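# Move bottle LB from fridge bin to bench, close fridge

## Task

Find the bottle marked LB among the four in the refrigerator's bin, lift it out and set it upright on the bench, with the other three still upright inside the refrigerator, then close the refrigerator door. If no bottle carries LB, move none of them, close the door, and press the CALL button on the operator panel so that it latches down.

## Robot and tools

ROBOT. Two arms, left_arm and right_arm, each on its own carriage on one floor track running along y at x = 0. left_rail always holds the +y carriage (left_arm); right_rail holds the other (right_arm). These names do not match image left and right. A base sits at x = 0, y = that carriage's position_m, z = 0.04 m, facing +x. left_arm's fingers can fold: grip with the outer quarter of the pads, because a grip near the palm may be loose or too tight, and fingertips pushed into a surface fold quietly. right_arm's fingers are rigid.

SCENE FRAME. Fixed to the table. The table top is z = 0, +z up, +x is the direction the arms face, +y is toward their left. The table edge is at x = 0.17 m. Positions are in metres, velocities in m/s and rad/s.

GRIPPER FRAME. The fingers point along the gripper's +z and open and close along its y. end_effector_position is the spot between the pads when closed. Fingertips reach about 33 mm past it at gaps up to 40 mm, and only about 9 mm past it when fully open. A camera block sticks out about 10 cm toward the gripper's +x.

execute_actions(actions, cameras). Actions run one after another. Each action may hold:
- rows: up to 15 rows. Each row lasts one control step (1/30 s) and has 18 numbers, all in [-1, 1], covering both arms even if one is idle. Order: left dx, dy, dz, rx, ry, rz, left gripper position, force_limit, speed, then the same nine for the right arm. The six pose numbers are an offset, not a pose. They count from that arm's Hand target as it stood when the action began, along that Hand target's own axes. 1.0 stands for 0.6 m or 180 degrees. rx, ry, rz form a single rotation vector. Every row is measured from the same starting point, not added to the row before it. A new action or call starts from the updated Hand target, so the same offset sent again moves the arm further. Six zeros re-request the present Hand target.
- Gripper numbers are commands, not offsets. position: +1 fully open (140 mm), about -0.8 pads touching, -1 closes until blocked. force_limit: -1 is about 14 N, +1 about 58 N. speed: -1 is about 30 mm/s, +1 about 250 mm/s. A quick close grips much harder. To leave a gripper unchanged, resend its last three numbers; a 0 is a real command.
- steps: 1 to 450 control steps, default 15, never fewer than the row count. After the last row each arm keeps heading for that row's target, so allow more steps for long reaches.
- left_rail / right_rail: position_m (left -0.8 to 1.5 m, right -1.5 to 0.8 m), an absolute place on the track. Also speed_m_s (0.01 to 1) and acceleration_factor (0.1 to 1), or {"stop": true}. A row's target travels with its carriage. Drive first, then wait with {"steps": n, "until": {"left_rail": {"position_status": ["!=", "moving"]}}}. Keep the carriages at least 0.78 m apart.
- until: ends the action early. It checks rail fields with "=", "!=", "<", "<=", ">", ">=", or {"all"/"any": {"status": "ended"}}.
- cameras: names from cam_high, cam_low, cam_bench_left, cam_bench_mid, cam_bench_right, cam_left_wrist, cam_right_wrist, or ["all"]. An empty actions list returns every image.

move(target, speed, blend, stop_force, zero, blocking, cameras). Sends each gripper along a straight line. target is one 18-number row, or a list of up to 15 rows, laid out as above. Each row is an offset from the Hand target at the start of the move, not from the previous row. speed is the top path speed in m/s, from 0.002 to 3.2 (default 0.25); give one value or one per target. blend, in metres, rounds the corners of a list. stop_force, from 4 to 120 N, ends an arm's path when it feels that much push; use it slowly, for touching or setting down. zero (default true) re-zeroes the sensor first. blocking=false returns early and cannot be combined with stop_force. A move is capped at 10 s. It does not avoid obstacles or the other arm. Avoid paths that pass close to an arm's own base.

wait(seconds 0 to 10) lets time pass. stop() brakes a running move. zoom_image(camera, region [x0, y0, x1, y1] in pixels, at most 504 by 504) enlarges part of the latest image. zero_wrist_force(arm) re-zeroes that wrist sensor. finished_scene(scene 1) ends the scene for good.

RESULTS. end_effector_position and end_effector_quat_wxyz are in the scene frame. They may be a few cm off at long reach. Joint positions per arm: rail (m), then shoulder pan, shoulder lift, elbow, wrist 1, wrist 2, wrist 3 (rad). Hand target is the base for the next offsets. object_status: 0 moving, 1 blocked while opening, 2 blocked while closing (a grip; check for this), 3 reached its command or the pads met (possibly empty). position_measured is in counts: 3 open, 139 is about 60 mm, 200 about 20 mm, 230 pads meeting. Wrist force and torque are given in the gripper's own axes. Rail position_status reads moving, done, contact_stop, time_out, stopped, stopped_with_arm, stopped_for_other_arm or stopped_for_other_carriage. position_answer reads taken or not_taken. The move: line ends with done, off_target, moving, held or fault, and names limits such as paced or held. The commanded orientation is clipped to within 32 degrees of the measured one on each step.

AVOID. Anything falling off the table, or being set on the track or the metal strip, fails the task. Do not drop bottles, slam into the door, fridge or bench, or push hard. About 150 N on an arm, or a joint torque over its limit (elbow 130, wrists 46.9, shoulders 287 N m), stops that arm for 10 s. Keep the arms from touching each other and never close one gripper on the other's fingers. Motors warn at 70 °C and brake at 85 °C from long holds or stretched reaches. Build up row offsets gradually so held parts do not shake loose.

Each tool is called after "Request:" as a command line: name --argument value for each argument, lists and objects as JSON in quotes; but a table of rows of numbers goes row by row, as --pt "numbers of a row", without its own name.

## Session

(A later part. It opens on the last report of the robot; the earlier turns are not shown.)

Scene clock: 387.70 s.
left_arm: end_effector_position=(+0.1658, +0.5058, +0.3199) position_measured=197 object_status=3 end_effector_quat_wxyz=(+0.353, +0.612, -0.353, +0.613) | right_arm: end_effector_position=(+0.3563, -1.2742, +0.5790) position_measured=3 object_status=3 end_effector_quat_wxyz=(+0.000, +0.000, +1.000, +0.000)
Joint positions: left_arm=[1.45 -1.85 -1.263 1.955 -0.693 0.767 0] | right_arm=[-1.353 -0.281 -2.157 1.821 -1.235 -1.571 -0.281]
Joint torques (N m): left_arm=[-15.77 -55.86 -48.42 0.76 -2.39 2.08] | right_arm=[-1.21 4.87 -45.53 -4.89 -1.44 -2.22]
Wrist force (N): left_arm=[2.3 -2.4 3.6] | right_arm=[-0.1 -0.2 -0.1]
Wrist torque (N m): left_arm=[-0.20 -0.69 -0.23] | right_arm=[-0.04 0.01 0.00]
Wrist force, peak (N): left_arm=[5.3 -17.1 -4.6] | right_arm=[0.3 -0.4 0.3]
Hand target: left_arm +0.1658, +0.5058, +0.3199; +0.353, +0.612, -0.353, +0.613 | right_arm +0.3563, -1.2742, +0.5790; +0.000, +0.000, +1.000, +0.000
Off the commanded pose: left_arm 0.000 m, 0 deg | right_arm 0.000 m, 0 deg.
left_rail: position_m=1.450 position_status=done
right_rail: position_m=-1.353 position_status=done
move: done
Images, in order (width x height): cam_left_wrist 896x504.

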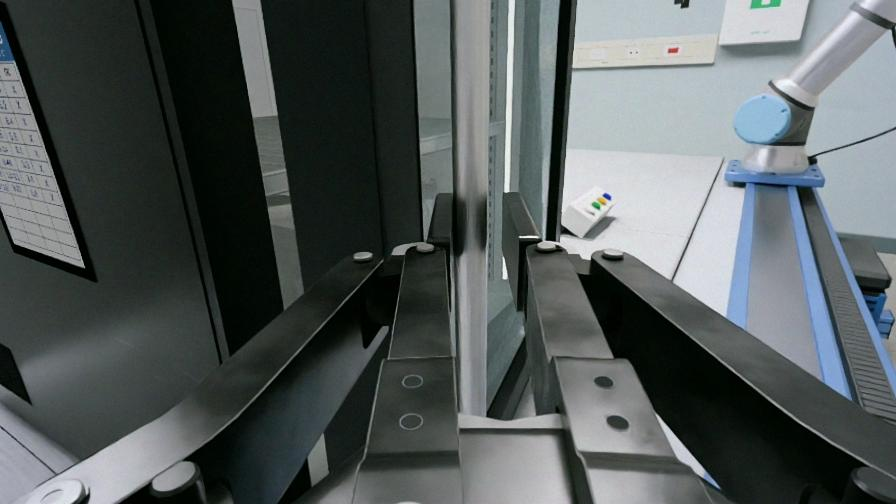

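Request:
move --pt "0 0.0852 -0.0178 0.01 0 0 -0.54 -1 -0.5 0 0 0 0 0 0 1 1 1" --pt "0 0.212 -0.0246 0.02 0 0 -0.54 -1 -0.5 0 0 0 0 0 0 1 1 1" --pt "0 0.337 -0.01 0.035 0 0 -0.54 -1 -0.5 0 0 0 0 0 0 1 1 1" --pt "0 0.458 0.0258 0.05 0 0 -0.54 -1 -0.5 0 0 0 0 0 0 1 1 1" --speed 0.12 --blend '[0.01, 0.01, 0.01, 0]' --stop_force 40 --cameras '["cam_left_wrist", "cam_bench_mid", "cam_high"]'

Scene clock: 409.10 s.
left_arm: end_effector_position=(-0.0643, +0.3547, +0.3199) position_measured=197 object_status=3 end_effector_quat_wxyz=(+0.304, +0.638, -0.304, +0.639) | right_arm: end_effector_position=(+0.3563, -1.2742, +0.5790) position_measured=3 object_status=3 end_effector_quat_wxyz=(+0.000, +0.000, +1.000, +0.000)
Joint positions: left_arm=[1.45 -2.095 -0.944 1.451 -0.508 0.365 0.001] | right_arm=[-1.353 -0.281 -2.157 1.821 -1.235 -1.571 -0.281]
Joint torques (N m): left_arm=[-18.19 -87.45 -53.09 1.45 -2.26 -3.16] | right_arm=[-1.09 3.99 -45.96 -4.57 -1.35 -2.08]
Wrist force (N): left_arm=[2.8 -2.7 2.1] | right_arm=[-0.2 -0.2 0.0]
Wrist torque (N m): left_arm=[-0.10 -0.74 0.09] | right_arm=[-0.04 0.05 0.00]
Wrist force, peak (N): left_arm=[2.8 -5.3 4.1] | right_arm=[0.8 -0.2 -0.3]
Hand target: left_arm -0.0643, +0.3547, +0.3199; +0.304, +0.638, -0.304, +0.639 | right_arm +0.3563, -1.2742, +0.5790; +0.000, +0.000, +1.000, +0.000
Off the commanded pose: left_arm 0.000 m, 0 deg | right_arm 0.000 m, 0 deg.
left_rail: position_m=1.450 position_status=done
right_rail: position_m=-1.353 position_status=done
move: done
Images, in order (width x height): cam_high 896x504, cam_bench_mid 896x504, cam_left_wrist 896x504.

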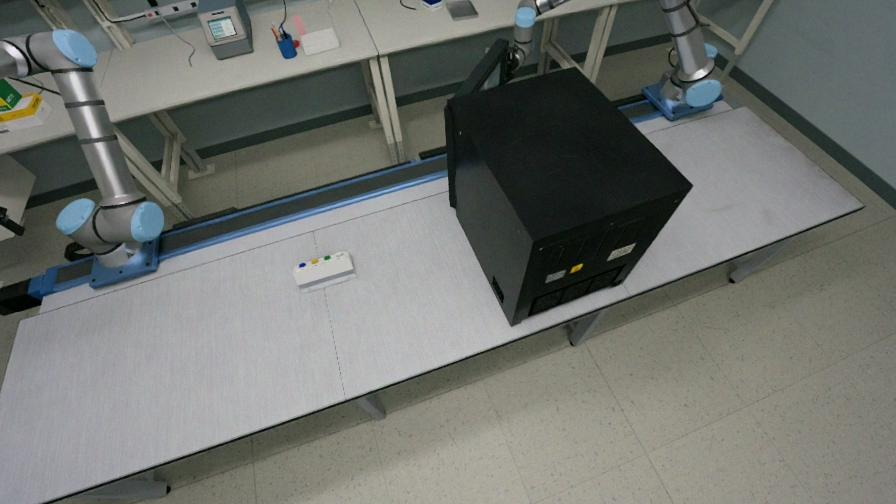

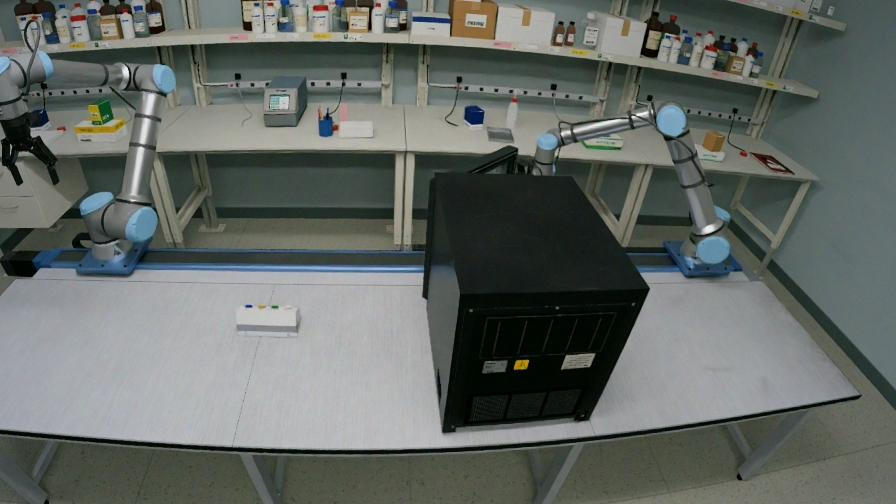

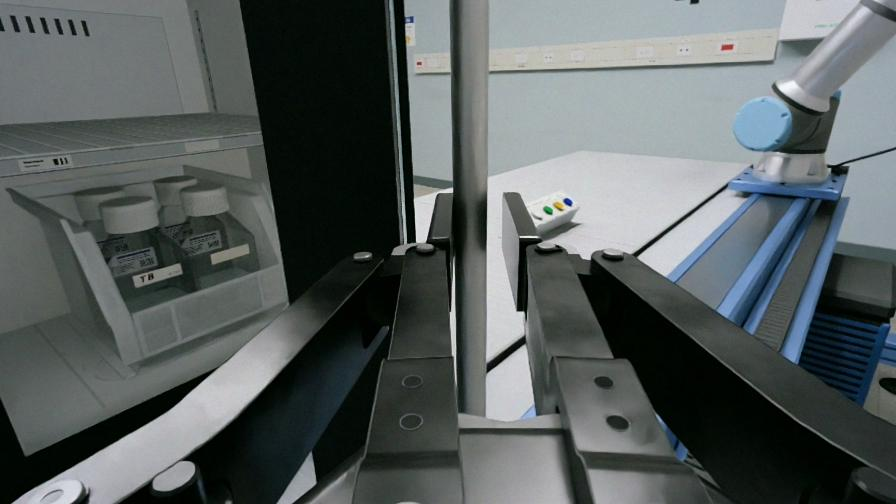

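Request:
zoom_image --camera "cam_left_wrist" --region '[40, 150, 290, 370]'

Request:
zoom_image --camera "cam_left_wrist" --region '[500, 170, 600, 260]'

Scaled by 2.016 from the camera's 896x504 image, which has a finer 1280x720 frame.

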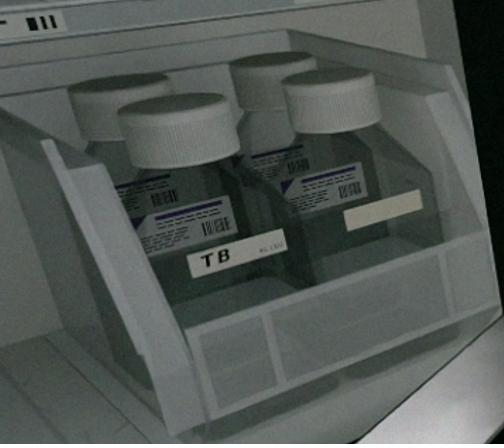

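Scaled by 5.040 from the camera's 896x504 image, which has a finer 1280x720 frame.

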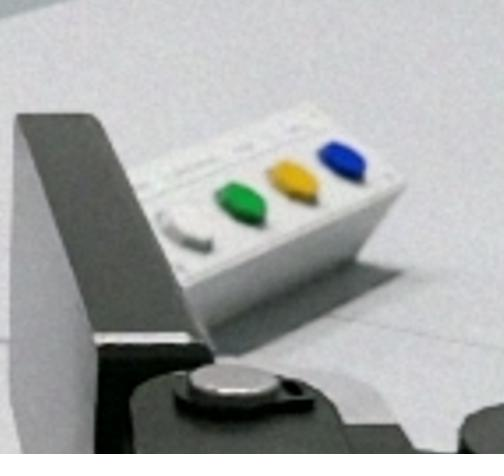

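Request:
move --pt "0 0 -0.1833 0 0 0 -0.54 -1 -0.5 0 0 0 0 0 0 1 1 1" --pt "0 -0.5027 -0.2903 -0.161 0 0 -1 -1 -0.5 0 0 0 0 0 0 1 1 1" --speed '[0.12, 0.3]' --blend '[0.01, 0]' --cameras '["cam_left_wrist", "cam_bench_mid", "cam_high"]'

Scene clock: 458.50 s.
left_arm: end_effector_position=(+0.0601, +0.6801, +0.3199) position_measured=232 object_status=3 end_effector_quat_wxyz=(+0.454, +0.542, -0.454, +0.542) | right_arm: end_effector_position=(+0.3563, -1.2742, +0.5790) position_measured=3 object_status=3 end_effector_quat_wxyz=(+0.000, +0.000, +1.000, +0.000)
Joint positions: left_arm=[1.45 -1.982 -1.597 2.357 -0.76 0.984 0] | right_arm=[-1.353 -0.281 -2.157 1.821 -1.235 -1.571 -0.281]
Joint torques (N m): left_arm=[19.9 -51.2 -32.32 -3.96 2.8 2.48] | right_arm=[-0.33 2.55 -46.97 -4.65 -1.62 -2.56]
Wrist force (N): left_arm=[2.3 -1.6 2.8] | right_arm=[0.1 0.1 -0.1]
Wrist torque (N m): left_arm=[-0.26 -0.67 -0.23] | right_arm=[0.03 -0.03 0.00]
Wrist force, peak (N): left_arm=[2.1 -3.2 5.1] | right_arm=[0.3 -0.7 -0.1]
Hand target: left_arm +0.0601, +0.6801, +0.3199; +0.454, +0.542, -0.454, +0.542 | right_arm +0.3563, -1.2742, +0.5790; +0.000, +0.000, +1.000, +0.000
Off the commanded pose: left_arm 0.000 m, 0 deg | right_arm 0.000 m, 0 deg.
left_rail: position_m=1.450 position_status=done
right_rail: position_m=-1.353 position_status=done
move: done
Images, in order (width x height): cam_high 896x504, cam_bench_mid 896x504, cam_left_wrist 896x504.

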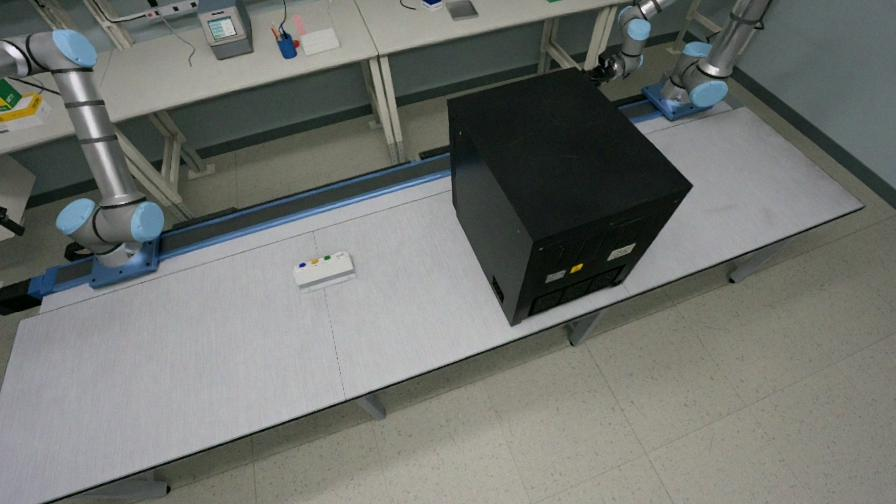

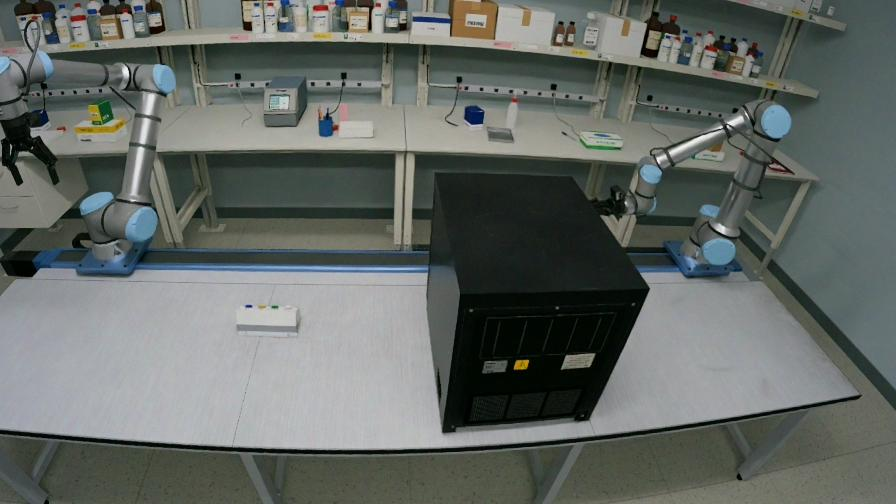

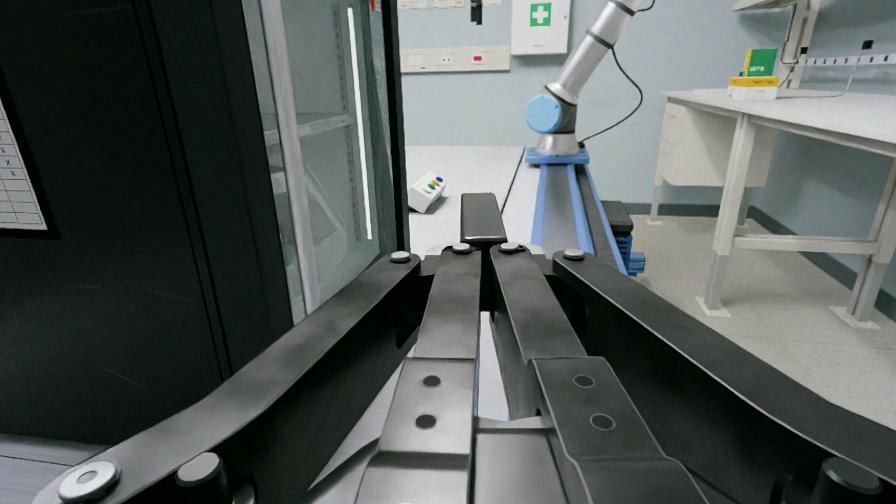

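Request:
execute_actions --actions '[{"left_rail": {"position_m": 1.25}, "right_rail": {"position_m": -1.2}, "steps": 90, "until": {"all": {"status": "ended"}}}]'

Request:
move --pt "-0.0667 -0.1348 -0.0321 0.0555 0 0 -0.39 -0.5 0 0.093 0.618 0 0 0 0 1 1 1" --pt "-0.1333 -0.2695 -0.0642 0.1111 0 0 -0.39 -0.5 0 0.927 0.985 0.232 -0.385 0.385 0.385 1 1 1" --speed 0.35 --blend '[0.05, 0]' --cameras '["cam_left_wrist", "cam_right_wrist", "cam_bench_mid", "cam_high"]'

Scene clock: 512.63 s.
left_arm: end_effector_position=(+0.0601, +0.4801, +0.3199) position_measured=232 object_status=3 end_effector_quat_wxyz=(+0.454, +0.542, -0.454, +0.542) | right_arm: end_effector_position=(+0.3563, -1.1214, +0.5790) position_measured=3 object_status=3 end_effector_quat_wxyz=(+0.000, +0.000, +1.000, +0.000)
Joint positions: left_arm=[1.25 -1.982 -1.597 2.357 -0.76 0.984 0] | right_arm=[-1.2 -0.281 -2.157 1.821 -1.235 -1.571 -0.281]
Joint torques (N m): left_arm=[7.46 -31.21 -42.5 -2.35 0.7 2.32] | right_arm=[-4.36 3.15 -46.74 -4.49 -1.6 -2.51]
Wrist force (N): left_arm=[2.1 -1.5 2.9] | right_arm=[-0.1 -0.2 0.3]
Wrist torque (N m): left_arm=[-0.24 -0.64 -0.23] | right_arm=[-0.04 0.01 0.00]
Wrist force, peak (N): left_arm=[2.2 -1.3 4.7] | right_arm=[0.3 -2.8 0.3]
Hand target: left_arm +0.0601, +0.4801, +0.3199; +0.454, +0.542, -0.454, +0.542 | right_arm +0.3563, -1.1214, +0.5790; +0.000, +0.000, +1.000, +0.000
Tool commands: left_gripper/position=-1.0 left_gripper/force_limit=-1.0 left_gripper/speed=-0.5 right_gripper/position=+1.0 right_gripper/force_limit=+1.0 right_gripper/speed=+1.0
Off the commanded pose: left_arm 0.000 m, 0 deg | right_arm 0.000 m, 0 deg.
left_rail: position_m=1.250 position_status=done
right_rail: position_m=-1.200 position_status=done

Scene clock: 517.83 s.
left_arm: end_effector_position=(+0.2126, +0.5463, +0.2399) position_measured=178 object_status=3 end_effector_quat_wxyz=(+0.353, +0.613, -0.353, +0.613) | right_arm: end_effector_position=(-0.1998, -0.5304, +0.4397) position_measured=3 object_status=3 end_effector_quat_wxyz=(+0.500, -0.500, -0.500, -0.500)
Joint positions: left_arm=[1.25 -1.906 -1.49 2.46 -0.971 0.71 0] | right_arm=[-1.2 1.647 -1.437 2.532 -4.237 -1.648 3.142]
Joint torques (N m): left_arm=[18.3 -23.07 -23.24 -4.95 -2.95 1.79] | right_arm=[11.4 -17.39 -32.73 -6.37 -1.82 -3.11]
Wrist force (N): left_arm=[2.3 -1.1 2.7] | right_arm=[1.7 0.5 2.5]
Wrist torque (N m): left_arm=[-0.16 -0.68 -0.25] | right_arm=[0.11 -0.31 0.06]
Wrist force, peak (N): left_arm=[2.9 -1.5 2.9] | right_arm=[1.7 0.5 2.8]
Hand target: left_arm +0.2126, +0.5463, +0.2399; +0.353, +0.613, -0.353, +0.613 | right_arm -0.1999, -0.5304, +0.4397; +0.500, -0.500, -0.500, -0.500
Off the commanded pose: left_arm 0.000 m, 0 deg | right_arm 0.000 m, 0 deg.
left_rail: position_m=1.250 position_status=done
right_rail: position_m=-1.200 position_status=done
move: done
Images, in order (width x height): cam_high 896x504, cam_bench_mid 896x504, cam_left_wrist 896x504, cam_right_wrist 896x504.

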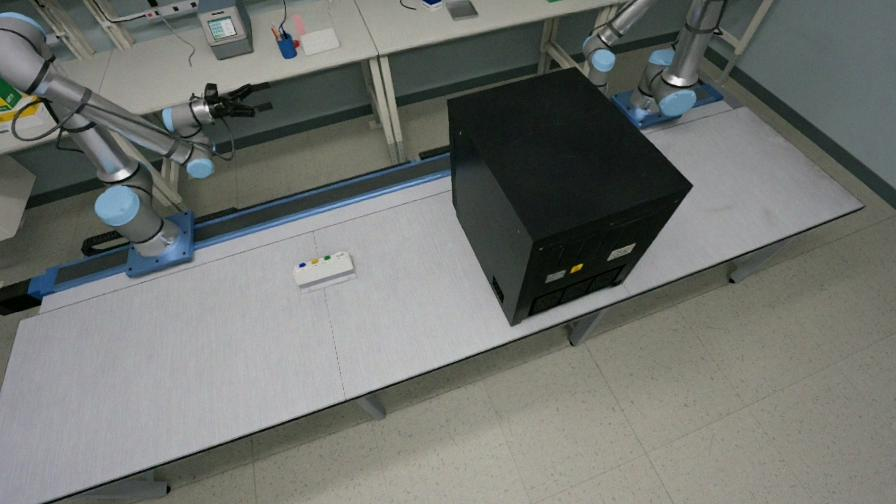

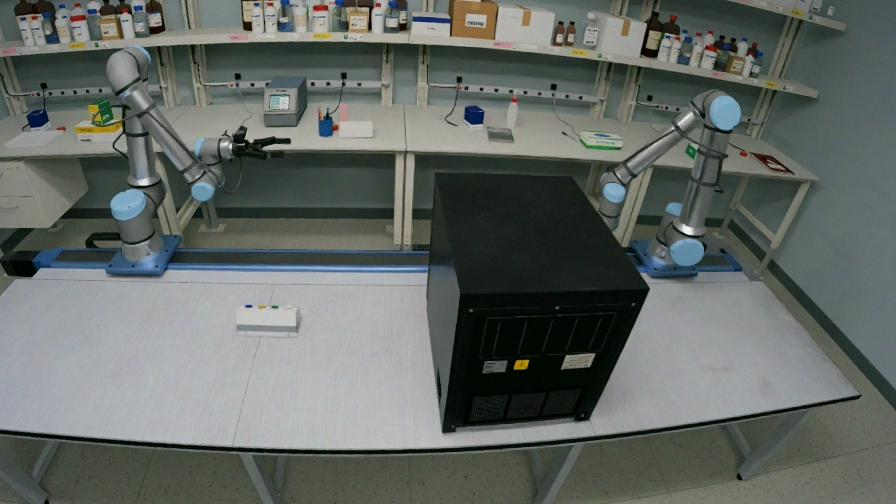

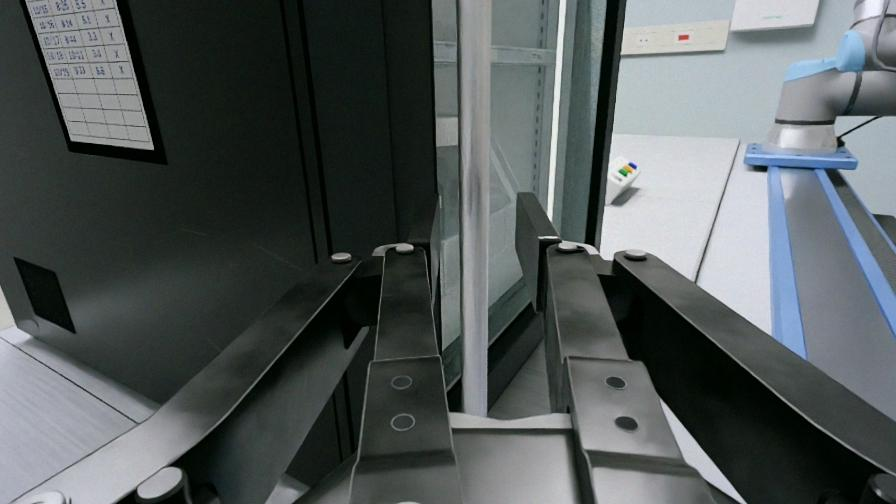

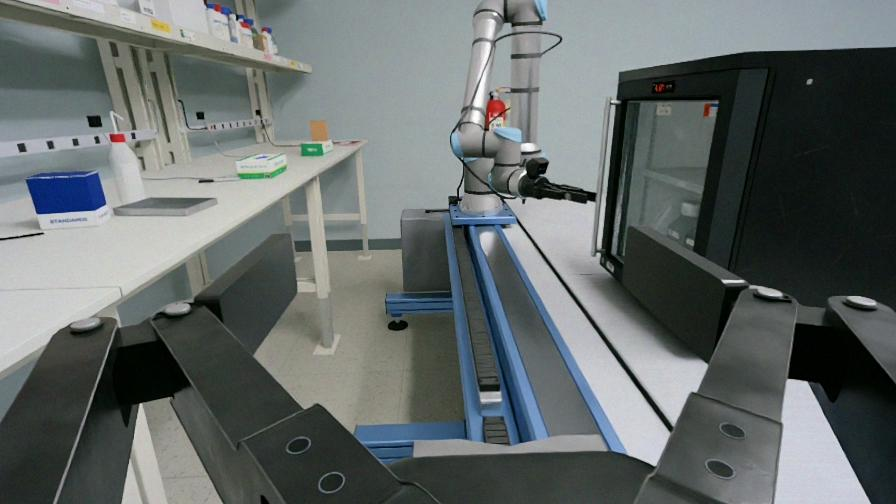

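Request:
zoom_image --camera "cam_right_wrist" --region '[580, 40, 896, 310]'

Scaled by 1.595 from the camera's 896x504 image, which has a finer 1280x720 frame.

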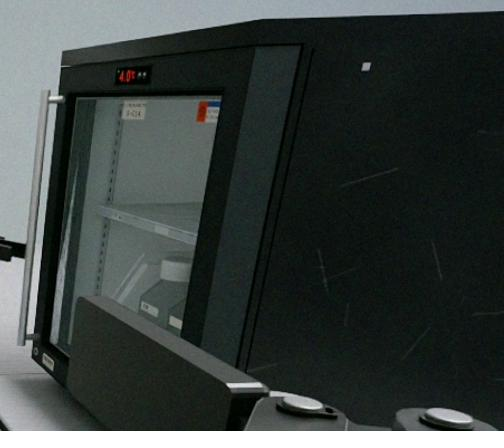

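Request:
move --target '[0, 0, 0.0528, 0, 0, 0, -0.39, -0.5, 0, 0, 0, 0, 0, 0, 0, 1, 1, 1]' --speed 0.08 --stop_force 15

Request:
execute_actions --actions '[{"rows": [[0, 0, 0, 0, 0, 0, -0.54, -1, -0.5, 0, 0, 0, 0, 0, 0, 1, 1, 1]], "steps": 20}]'

Request:
move --target '[0, 0, 0.0117, 0, 0, 0, -0.54, -1, -0.5, 0, 0, 0, 0, 0, 0, 1, 1, 1]' --speed 0.05 --stop_force 15 --cameras '["cam_left_wrist"]'

Scene clock: 590.00 s.
left_arm: end_effector_position=(+0.2284, +0.5189, +0.2399) position_measured=178 object_status=3 end_effector_quat_wxyz=(+0.353, +0.613, -0.353, +0.613) | right_arm: end_effector_position=(-0.1999, -0.5304, +0.4397) position_measured=3 object_status=3 end_effector_quat_wxyz=(+0.500, -0.500, -0.500, -0.500)
Joint positions: left_arm=[1.25 -1.846 -1.444 2.406 -0.962 0.771 0] | right_arm=[-1.2 1.648 -1.437 2.532 -4.237 -1.648 3.142]
Joint torques (N m): left_arm=[21.91 -28.24 -39.78 0.42 2.55 -2.45] | right_arm=[10.14 -20.13 -31.33 -6.44 -2.16 -2.84]
Wrist force (N): left_arm=[2.5 -1.1 2.8] | right_arm=[1.7 0.6 2.7]
Wrist torque (N m): left_arm=[-0.15 -0.74 -0.25] | right_arm=[0.13 -0.32 0.06]
Wrist force, peak (N): left_arm=[2.5 -1.6 3.4] | right_arm=[1.9 0.6 3.0]
Hand target: left_arm +0.2284, +0.5189, +0.2399; +0.353, +0.613, -0.353, +0.613 | right_arm -0.1999, -0.5304, +0.4397; +0.500, -0.500, -0.500, -0.500
Off the commanded pose: left_arm 0.000 m, 0 deg | right_arm 0.000 m, 0 deg.
left_rail: position_m=1.250 position_status=done
right_rail: position_m=-1.200 position_status=done
move: done

Scene clock: 590.87 s.
left_arm: end_effector_position=(+0.2284, +0.5189, +0.2399) position_measured=197 object_status=3 end_effector_quat_wxyz=(+0.353, +0.613, -0.353, +0.613) | right_arm: end_effector_position=(-0.1999, -0.5304, +0.4397) position_measured=3 object_status=3 end_effector_quat_wxyz=(+0.500, -0.500, -0.500, -0.500)
Joint positions: left_arm=[1.25 -1.846 -1.444 2.406 -0.962 0.771 0] | right_arm=[-1.2 1.648 -1.437 2.532 -4.237 -1.648 3.142]
Joint torques (N m): left_arm=[20.12 -26.8 -38.09 0.44 2.11 -2.53] | right_arm=[8.19 -18.65 -31.16 -6.23 -2.52 -2.64]
Wrist force (N): left_arm=[2.2 -1.5 3.0] | right_arm=[1.7 0.6 2.3]
Wrist torque (N m): left_arm=[-0.24 -0.67 -0.24] | right_arm=[0.12 -0.32 0.06]
Wrist force, peak (N): left_arm=[2.5 -1.2 3.1] | right_arm=[1.8 0.8 2.9]
Hand target: left_arm +0.2284, +0.5189, +0.2399; +0.353, +0.613, -0.353, +0.613 | right_arm -0.1999, -0.5304, +0.4397; +0.500, -0.500, -0.500, -0.500
Off the commanded pose: left_arm 0.000 m, 0 deg | right_arm 0.000 m, 0 deg.
left_rail: position_m=1.250 position_status=done
right_rail: position_m=-1.200 position_status=done

Scene clock: 592.23 s.
left_arm: end_effector_position=(+0.2320, +0.5128, +0.2399) position_measured=197 object_status=3 end_effector_quat_wxyz=(+0.353, +0.613, -0.353, +0.613) | right_arm: end_effector_position=(-0.1999, -0.5304, +0.4397) position_measured=3 object_status=3 end_effector_quat_wxyz=(+0.500, -0.500, -0.500, -0.500)
Joint positions: left_arm=[1.25 -1.834 -1.434 2.394 -0.96 0.783 0] | right_arm=[-1.2 1.648 -1.437 2.532 -4.237 -1.648 3.142]
Joint torques (N m): left_arm=[19.95 -27.72 -39.7 0.58 2.35 -2] | right_arm=[9.15 -19.85 -31.62 -6.41 -2.32 -3.05]
Wrist force (N): left_arm=[2.1 -1.3 2.8] | right_arm=[1.9 0.3 2.8]
Wrist torque (N m): left_arm=[-0.21 -0.65 -0.25] | right_arm=[0.06 -0.35 0.06]
Wrist force, peak (N): left_arm=[2.3 -1.6 3.1] | right_arm=[1.9 0.3 2.8]
Hand target: left_arm +0.2320, +0.5128, +0.2399; +0.353, +0.613, -0.353, +0.613 | right_arm -0.1999, -0.5304, +0.4397; +0.500, -0.500, -0.500, -0.500
Off the commanded pose: left_arm 0.000 m, 0 deg | right_arm 0.000 m, 0 deg.
left_rail: position_m=1.250 position_status=done
right_rail: position_m=-1.200 position_status=done
move: done
Images, in order (width x height): cam_left_wrist 896x504.

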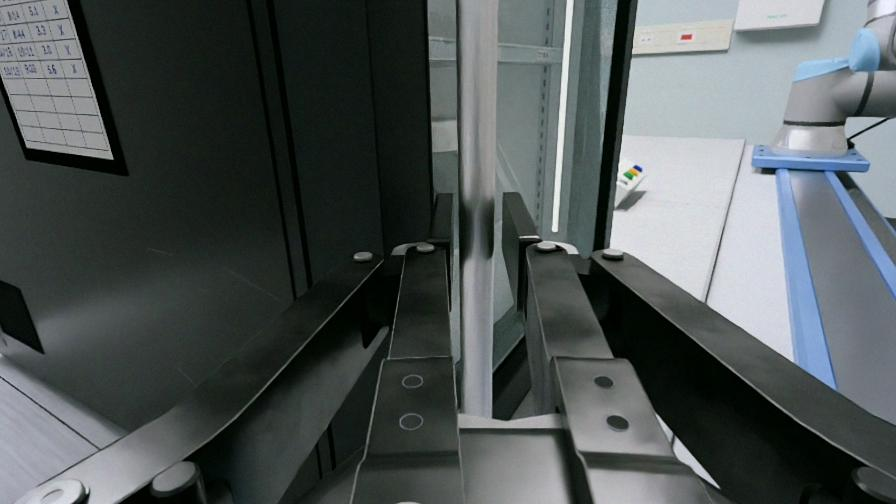

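Request:
move --pt "0 0.1018 -0.0326 0 0 0 -0.54 -1 -0.5 0 0 0 0 0 0 1 1 1" --pt "0 0.1998 -0.0518 0.0056 0 0 -0.54 -1 -0.5 0 0 0 0 0 0 1 1 1" --pt "0 0.3121 -0.0571 0.0167 0 0 -0.54 -1 -0.5 0 0 0 0 0 0 1 1 1" --pt "0 0.4368 -0.0418 0.0333 0 0 -0.54 -1 -0.5 0 0 0 0 0 0 1 1 1" --pt "0 0.5573 -0.0054 0.0556 0 0 -0.54 -1 -0.5 0 0 0 0 0 0 1 1 1" --pt "0 0.6483 0.0385 0.0778 0 0 -0.54 -1 -0.5 0 0 0 0 0 0 1 1 1" --pt "0 0.7227 0.0874 0.1 0 0 -0.54 -1 -0.5 0 0 0 0 0 0 1 1 1" --pt "0 0.8002 0.1542 0.1333 0 0 -0.54 -1 -0.5 0 0 0 0 0 0 1 1 1" --pt "0 0.8603 0.2207 0.1667 0 0 -0.54 -1 -0.5 0 0 0 0 0 0 1 1 1" --speed '[0.05, 0.1, 0.12, 0.12, 0.12, 0.12, 0.12, 0.12, 0.1]' --blend '[0.01, 0.01, 0.01, 0.01, 0.01, 0.01, 0.01, 0.01, 0]' --stop_force 45 --cameras '["cam_left_wrist", "cam_right_wrist"]'

Scene clock: 604.87 s.
left_arm: end_effector_position=(-0.1483, +0.1395, +0.2399) position_measured=197 object_status=3 end_effector_quat_wxyz=(+0.183, +0.683, -0.182, +0.683) | right_arm: end_effector_position=(-0.1999, -0.5304, +0.4397) position_measured=3 object_status=3 end_effector_quat_wxyz=(+0.500, -0.500, -0.500, -0.500)
Joint positions: left_arm=[1.25 -2.18 -0.623 1.015 -0.389 -0.087 -0.003] | right_arm=[-1.2 1.648 -1.437 2.532 -4.237 -1.648 3.142]
Joint torques (N m): left_arm=[12.05 -106.26 -54.47 3.54 -2.26 -4.09] | right_arm=[10.3 -20.18 -32.3 -5.58 -2.13 -2.76]
Wrist force (N): left_arm=[0.9 -3.9 3.8] | right_arm=[1.6 0.3 2.8]
Wrist torque (N m): left_arm=[-0.24 -0.46 0.08] | right_arm=[0.06 -0.30 0.06]
Wrist force, peak (N): left_arm=[8.1 -17.7 -3.8] | right_arm=[1.6 0.7 3.0]
Hand target: left_arm -0.1483, +0.1395, +0.2399; +0.183, +0.683, -0.182, +0.683 | right_arm -0.1999, -0.5304, +0.4397; +0.500, -0.500, -0.500, -0.500
Off the commanded pose: left_arm 0.000 m, 0 deg | right_arm 0.000 m, 0 deg.
left_rail: position_m=1.250 position_status=done
right_rail: position_m=-1.200 position_status=done
move: done
Images, in order (width x height): cam_left_wrist 896x504, cam_right_wrist 896x504.

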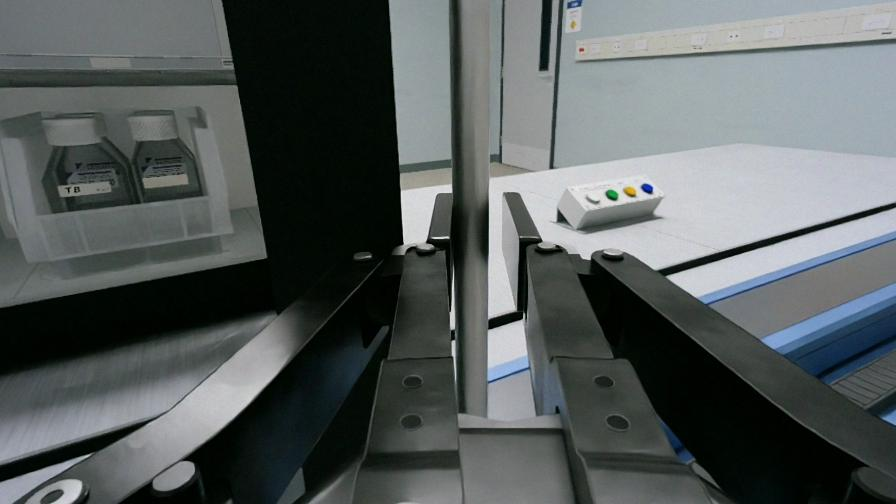

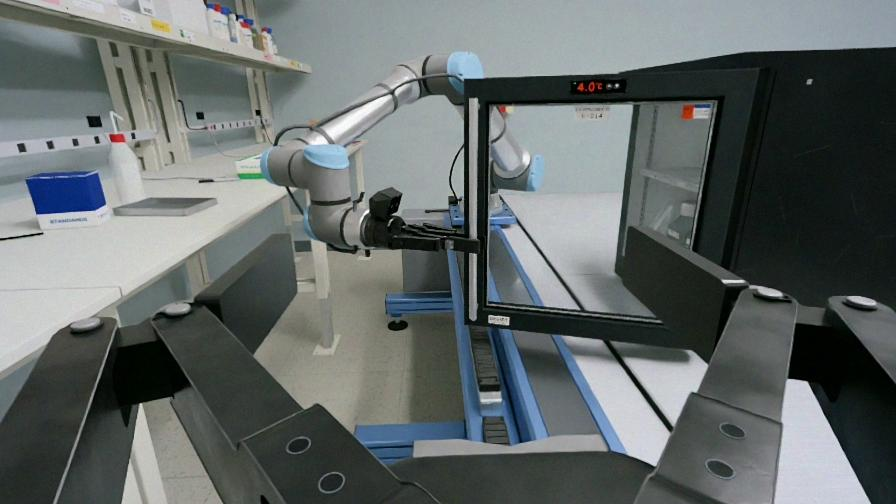

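Request:
zoom_image --camera "cam_left_wrist" --region '[10, 90, 250, 290]'

Request:
zoom_image --camera "cam_right_wrist" --region '[430, 60, 780, 370]'

Scaled by 2.100 from the camera's 896x504 image, which has a finer 1280x720 frame.

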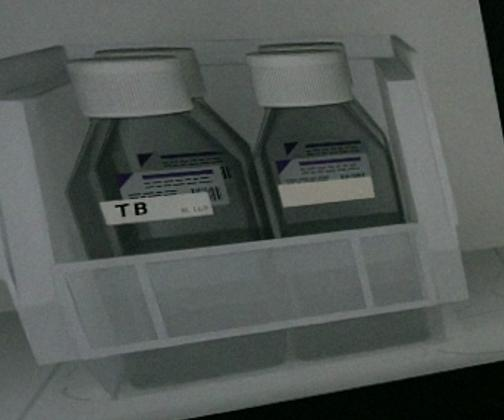

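Scaled by 1.440 from the camera's 896x504 image, which has a finer 1280x720 frame.

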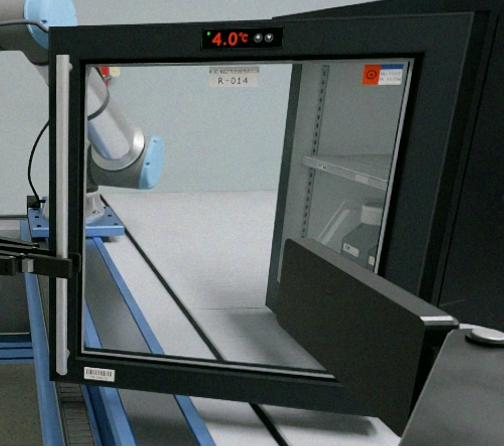

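Request:
move --target '[0, 0, 0, 0, 0, 0, -0.54, -1, -0.5, 0, 0.1125, 0.934, 0, 0, 0, -0.08, 0, 0]' --speed 0.3 --cameras '["cam_left_wrist", "cam_right_wrist"]'

Scene clock: 627.60 s.
left_arm: end_effector_position=(-0.1483, +0.1395, +0.2399) position_measured=197 object_status=3 end_effector_quat_wxyz=(+0.183, +0.683, -0.182, +0.683) | right_arm: end_effector_position=(-0.1321, +0.0299, +0.4399) position_measured=139 object_status=3 end_effector_quat_wxyz=(+0.500, -0.500, -0.500, -0.500)
Joint positions: left_arm=[1.25 -2.18 -0.623 1.015 -0.388 -0.087 -0.004] | right_arm=[-1.2 1.524 -0.805 1.448 -3.785 -1.524 3.142]
Joint torques (N m): left_arm=[4.91 -106.39 -53.91 2.95 -1.74 -3.16] | right_arm=[9.47 -89.87 -47.26 -0.08 -2.37 1.85]
Wrist force (N): left_arm=[1.0 -4.0 3.9] | right_arm=[1.9 0.5 2.5]
Wrist torque (N m): left_arm=[-0.27 -0.47 0.08] | right_arm=[0.10 -0.43 0.09]
Wrist force, peak (N): left_arm=[0.4 -4.4 4.1] | right_arm=[1.3 0.9 4.5]
Hand target: left_arm -0.1483, +0.1395, +0.2399; +0.183, +0.683, -0.182, +0.683 | right_arm -0.1322, +0.0300, +0.4399; +0.500, -0.500, -0.500, -0.500
Off the commanded pose: left_arm 0.000 m, 0 deg | right_arm 0.000 m, 0 deg.
left_rail: position_m=1.250 position_status=done
right_rail: position_m=-1.200 position_status=done
move: done
Images, in order (width x height): cam_left_wrist 896x504, cam_right_wrist 896x504.

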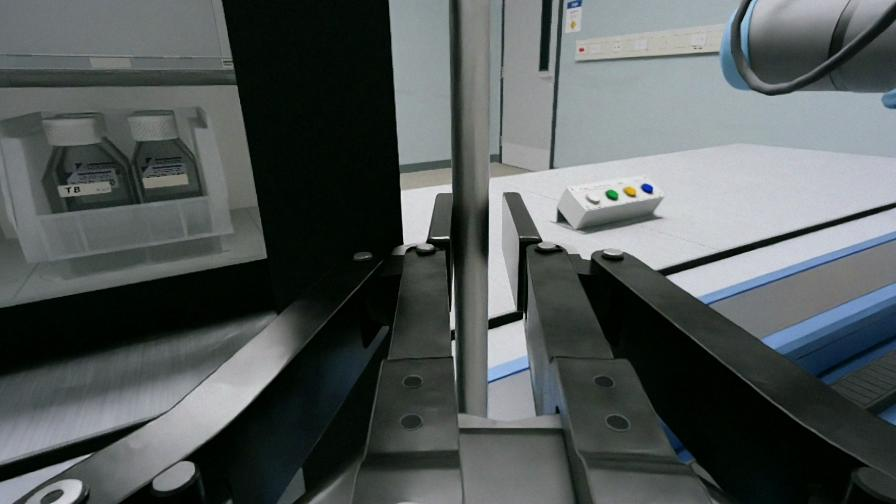

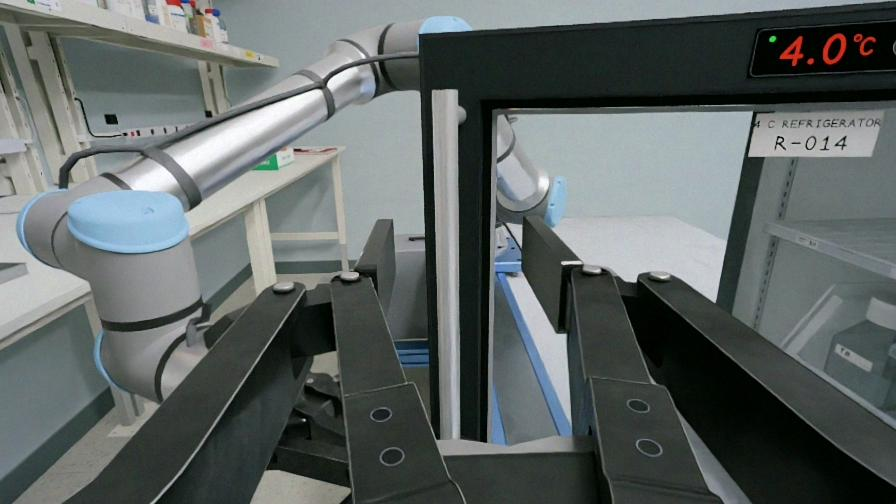

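Request:
zoom_image --camera "cam_right_wrist" --region '[340, 180, 600, 300]'

Request:
zoom_image --camera "cam_right_wrist" --region '[820, 250, 896, 420]'

Scaled by 1.938 from the camera's 896x504 image, which has a finer 1280x720 frame.

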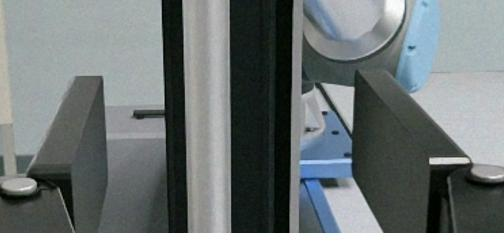

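Scaled by 2.965 from the camera's 896x504 image, which has a finer 1280x720 frame.

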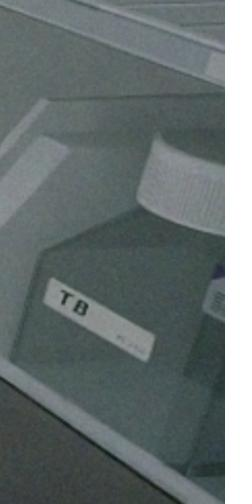

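Request:
move --target '[0, 0, 0, 0, 0, 0, -0.54, -1, -0.5, 0, -0.005, 0.0917, 0, 0, 0, -0.08, 0, 0]' --speed 0.1 --stop_force 12 --cameras '["cam_right_wrist"]'

Request:
zoom_image --camera "cam_right_wrist" --region '[340, 180, 600, 300]'

Scene clock: 644.13 s.
left_arm: end_effector_position=(-0.1483, +0.1395, +0.2399) position_measured=197 object_status=3 end_effector_quat_wxyz=(+0.183, +0.683, -0.182, +0.683) | right_arm: end_effector_position=(-0.1352, +0.0850, +0.4399) position_measured=139 object_status=3 end_effector_quat_wxyz=(+0.500, -0.500, -0.500, -0.500)
Joint positions: left_arm=[1.25 -2.18 -0.623 1.015 -0.388 -0.087 -0.004] | right_arm=[-1.2 1.529 -0.729 1.3 -3.713 -1.53 3.142]
Joint torques (N m): left_arm=[-4.53 -107.84 -54.37 2.46 -1.59 -3.05] | right_arm=[11.53 -95.77 -48.06 -0.28 -2.24 1.36]
Wrist force (N): left_arm=[0.8 -4.0 3.6] | right_arm=[1.9 0.4 2.8]
Wrist torque (N m): left_arm=[-0.25 -0.44 0.08] | right_arm=[0.10 -0.42 0.08]
Wrist force, peak (N): left_arm=[0.6 -4.1 4.3] | right_arm=[1.8 0.3 3.8]
Hand target: left_arm -0.1483, +0.1395, +0.2399; +0.183, +0.683, -0.182, +0.683 | right_arm -0.1352, +0.0850, +0.4399; +0.500, -0.500, -0.500, -0.500
Off the commanded pose: left_arm 0.000 m, 0 deg | right_arm 0.000 m, 0 deg.
left_rail: position_m=1.250 position_status=done
right_rail: position_m=-1.200 position_status=done
move: done
Images, in order (width x height): cam_right_wrist 896x504.

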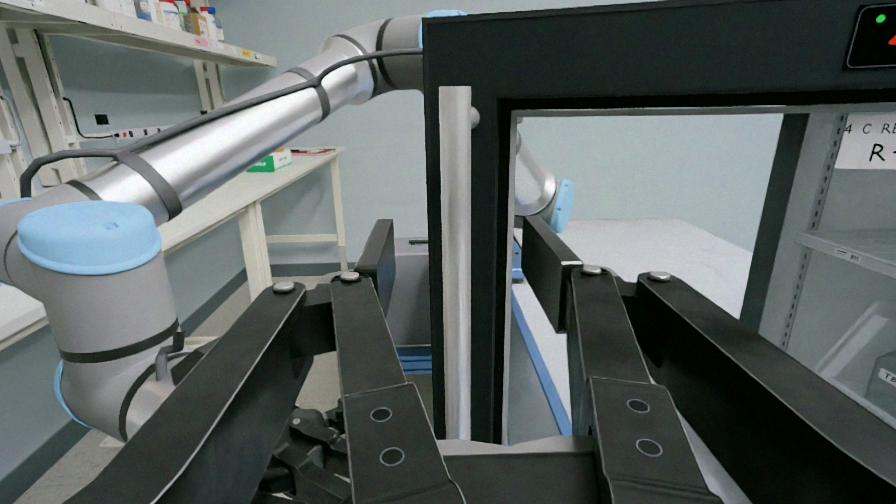

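Scaled by 1.938 from the camera's 896x504 image, which has a finer 1280x720 frame.

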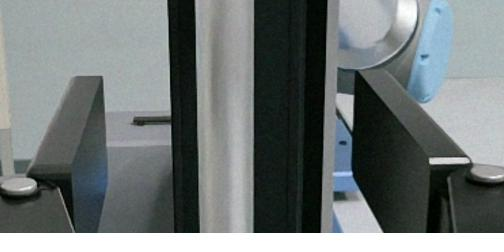

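Request:
move --target '[0, 0, 0, 0, 0, 0, -0.54, -1, -0.5, 0, 0, 0.0367, 0, 0, 0, -0.08, 0, 0]' --speed 0.06 --stop_force 12

Request:
execute_actions --actions '[{"rows": [[0, 0, 0, 0, 0, 0, -0.54, -1, -0.5, 0, 0, 0, 0, 0, 0, -1, -0.5, -0.8]], "steps": 60}]' --cameras '["cam_right_wrist", "cam_left_wrist"]'

Scene clock: 651.40 s.
left_arm: end_effector_position=(-0.1483, +0.1395, +0.2399) position_measured=197 object_status=3 end_effector_quat_wxyz=(+0.183, +0.683, -0.182, +0.683) | right_arm: end_effector_position=(-0.1352, +0.1070, +0.4399) position_measured=139 object_status=3 end_effector_quat_wxyz=(+0.500, -0.500, -0.500, -0.500)
Joint positions: left_arm=[1.25 -2.18 -0.623 1.015 -0.388 -0.087 -0.004] | right_arm=[-1.2 1.53 -0.697 1.237 -3.682 -1.531 3.142]
Joint torques (N m): left_arm=[-11.46 -108.13 -53.43 3 -1.18 -2.81] | right_arm=[11.37 -98.17 -50.69 -0.03 -2.34 -0.76]
Wrist force (N): left_arm=[0.5 -3.7 3.9] | right_arm=[1.6 0.4 2.4]
Wrist torque (N m): left_arm=[-0.19 -0.37 0.07] | right_arm=[0.10 -0.37 0.09]
Wrist force, peak (N): left_arm=[0.5 -4.5 4.1] | right_arm=[1.6 0.6 3.3]
Hand target: left_arm -0.1483, +0.1395, +0.2399; +0.183, +0.683, -0.182, +0.683 | right_arm -0.1352, +0.1070, +0.4399; +0.500, -0.500, -0.500, -0.500
Off the commanded pose: left_arm 0.000 m, 0 deg | right_arm 0.000 m, 0 deg.
left_rail: position_m=1.250 position_status=done
right_rail: position_m=-1.200 position_status=done
move: done

Scene clock: 653.60 s.
left_arm: end_effector_position=(-0.1483, +0.1395, +0.2399) position_measured=197 object_status=3 end_effector_quat_wxyz=(+0.183, +0.683, -0.182, +0.683) | right_arm: end_effector_position=(-0.1352, +0.1070, +0.4399) position_measured=209 object_status=2 end_effector_quat_wxyz=(+0.500, -0.500, -0.500, -0.500)
Joint positions: left_arm=[1.25 -2.18 -0.623 1.015 -0.388 -0.087 -0.004] | right_arm=[-1.2 1.53 -0.697 1.237 -3.682 -1.531 3.142]
Joint torques (N m): left_arm=[-14.04 -108.29 -52.59 2.62 -1.43 -3.16] | right_arm=[10.04 -101.3 -47.72 -0.78 2.83 -1.34]
Wrist force (N): left_arm=[0.3 -4.0 2.7] | right_arm=[1.8 2.5 1.6]
Wrist torque (N m): left_arm=[-0.22 -0.31 0.08] | right_arm=[0.09 -0.41 0.02]
Wrist force, peak (N): left_arm=[0.5 -4.0 4.1] | right_arm=[2.1 2.8 1.5]
Hand target: left_arm -0.1483, +0.1395, +0.2399; +0.183, +0.683, -0.182, +0.683 | right_arm -0.1352, +0.1070, +0.4399; +0.500, -0.500, -0.500, -0.500
Off the commanded pose: left_arm 0.000 m, 0 deg | right_arm 0.000 m, 0 deg.
left_rail: position_m=1.250 position_status=done
right_rail: position_m=-1.200 position_status=done
Images, in order (width x height): cam_left_wrist 896x504, cam_right_wrist 896x504.

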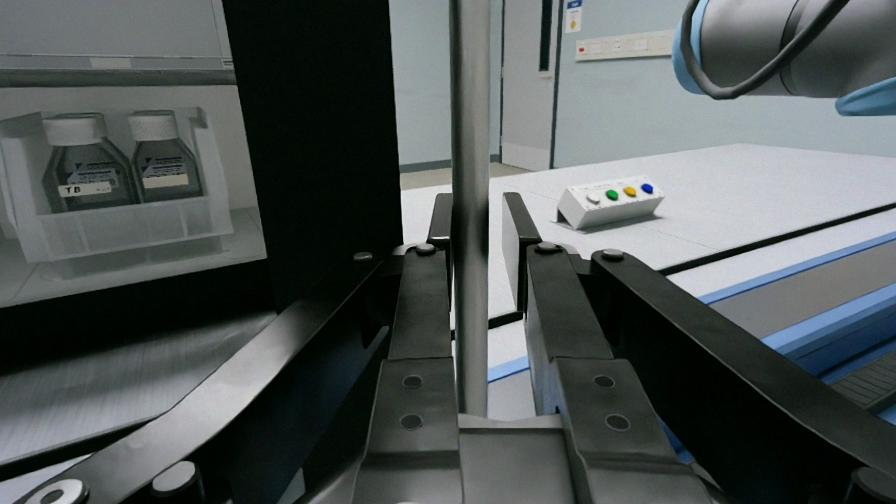

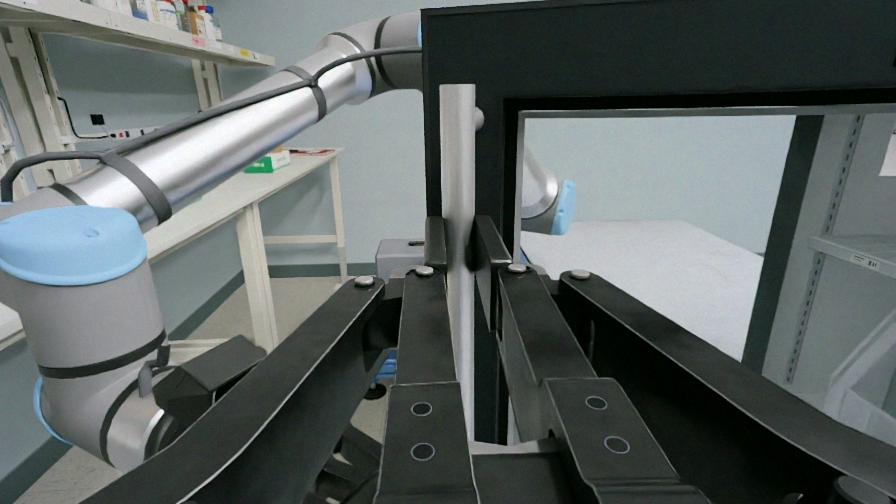

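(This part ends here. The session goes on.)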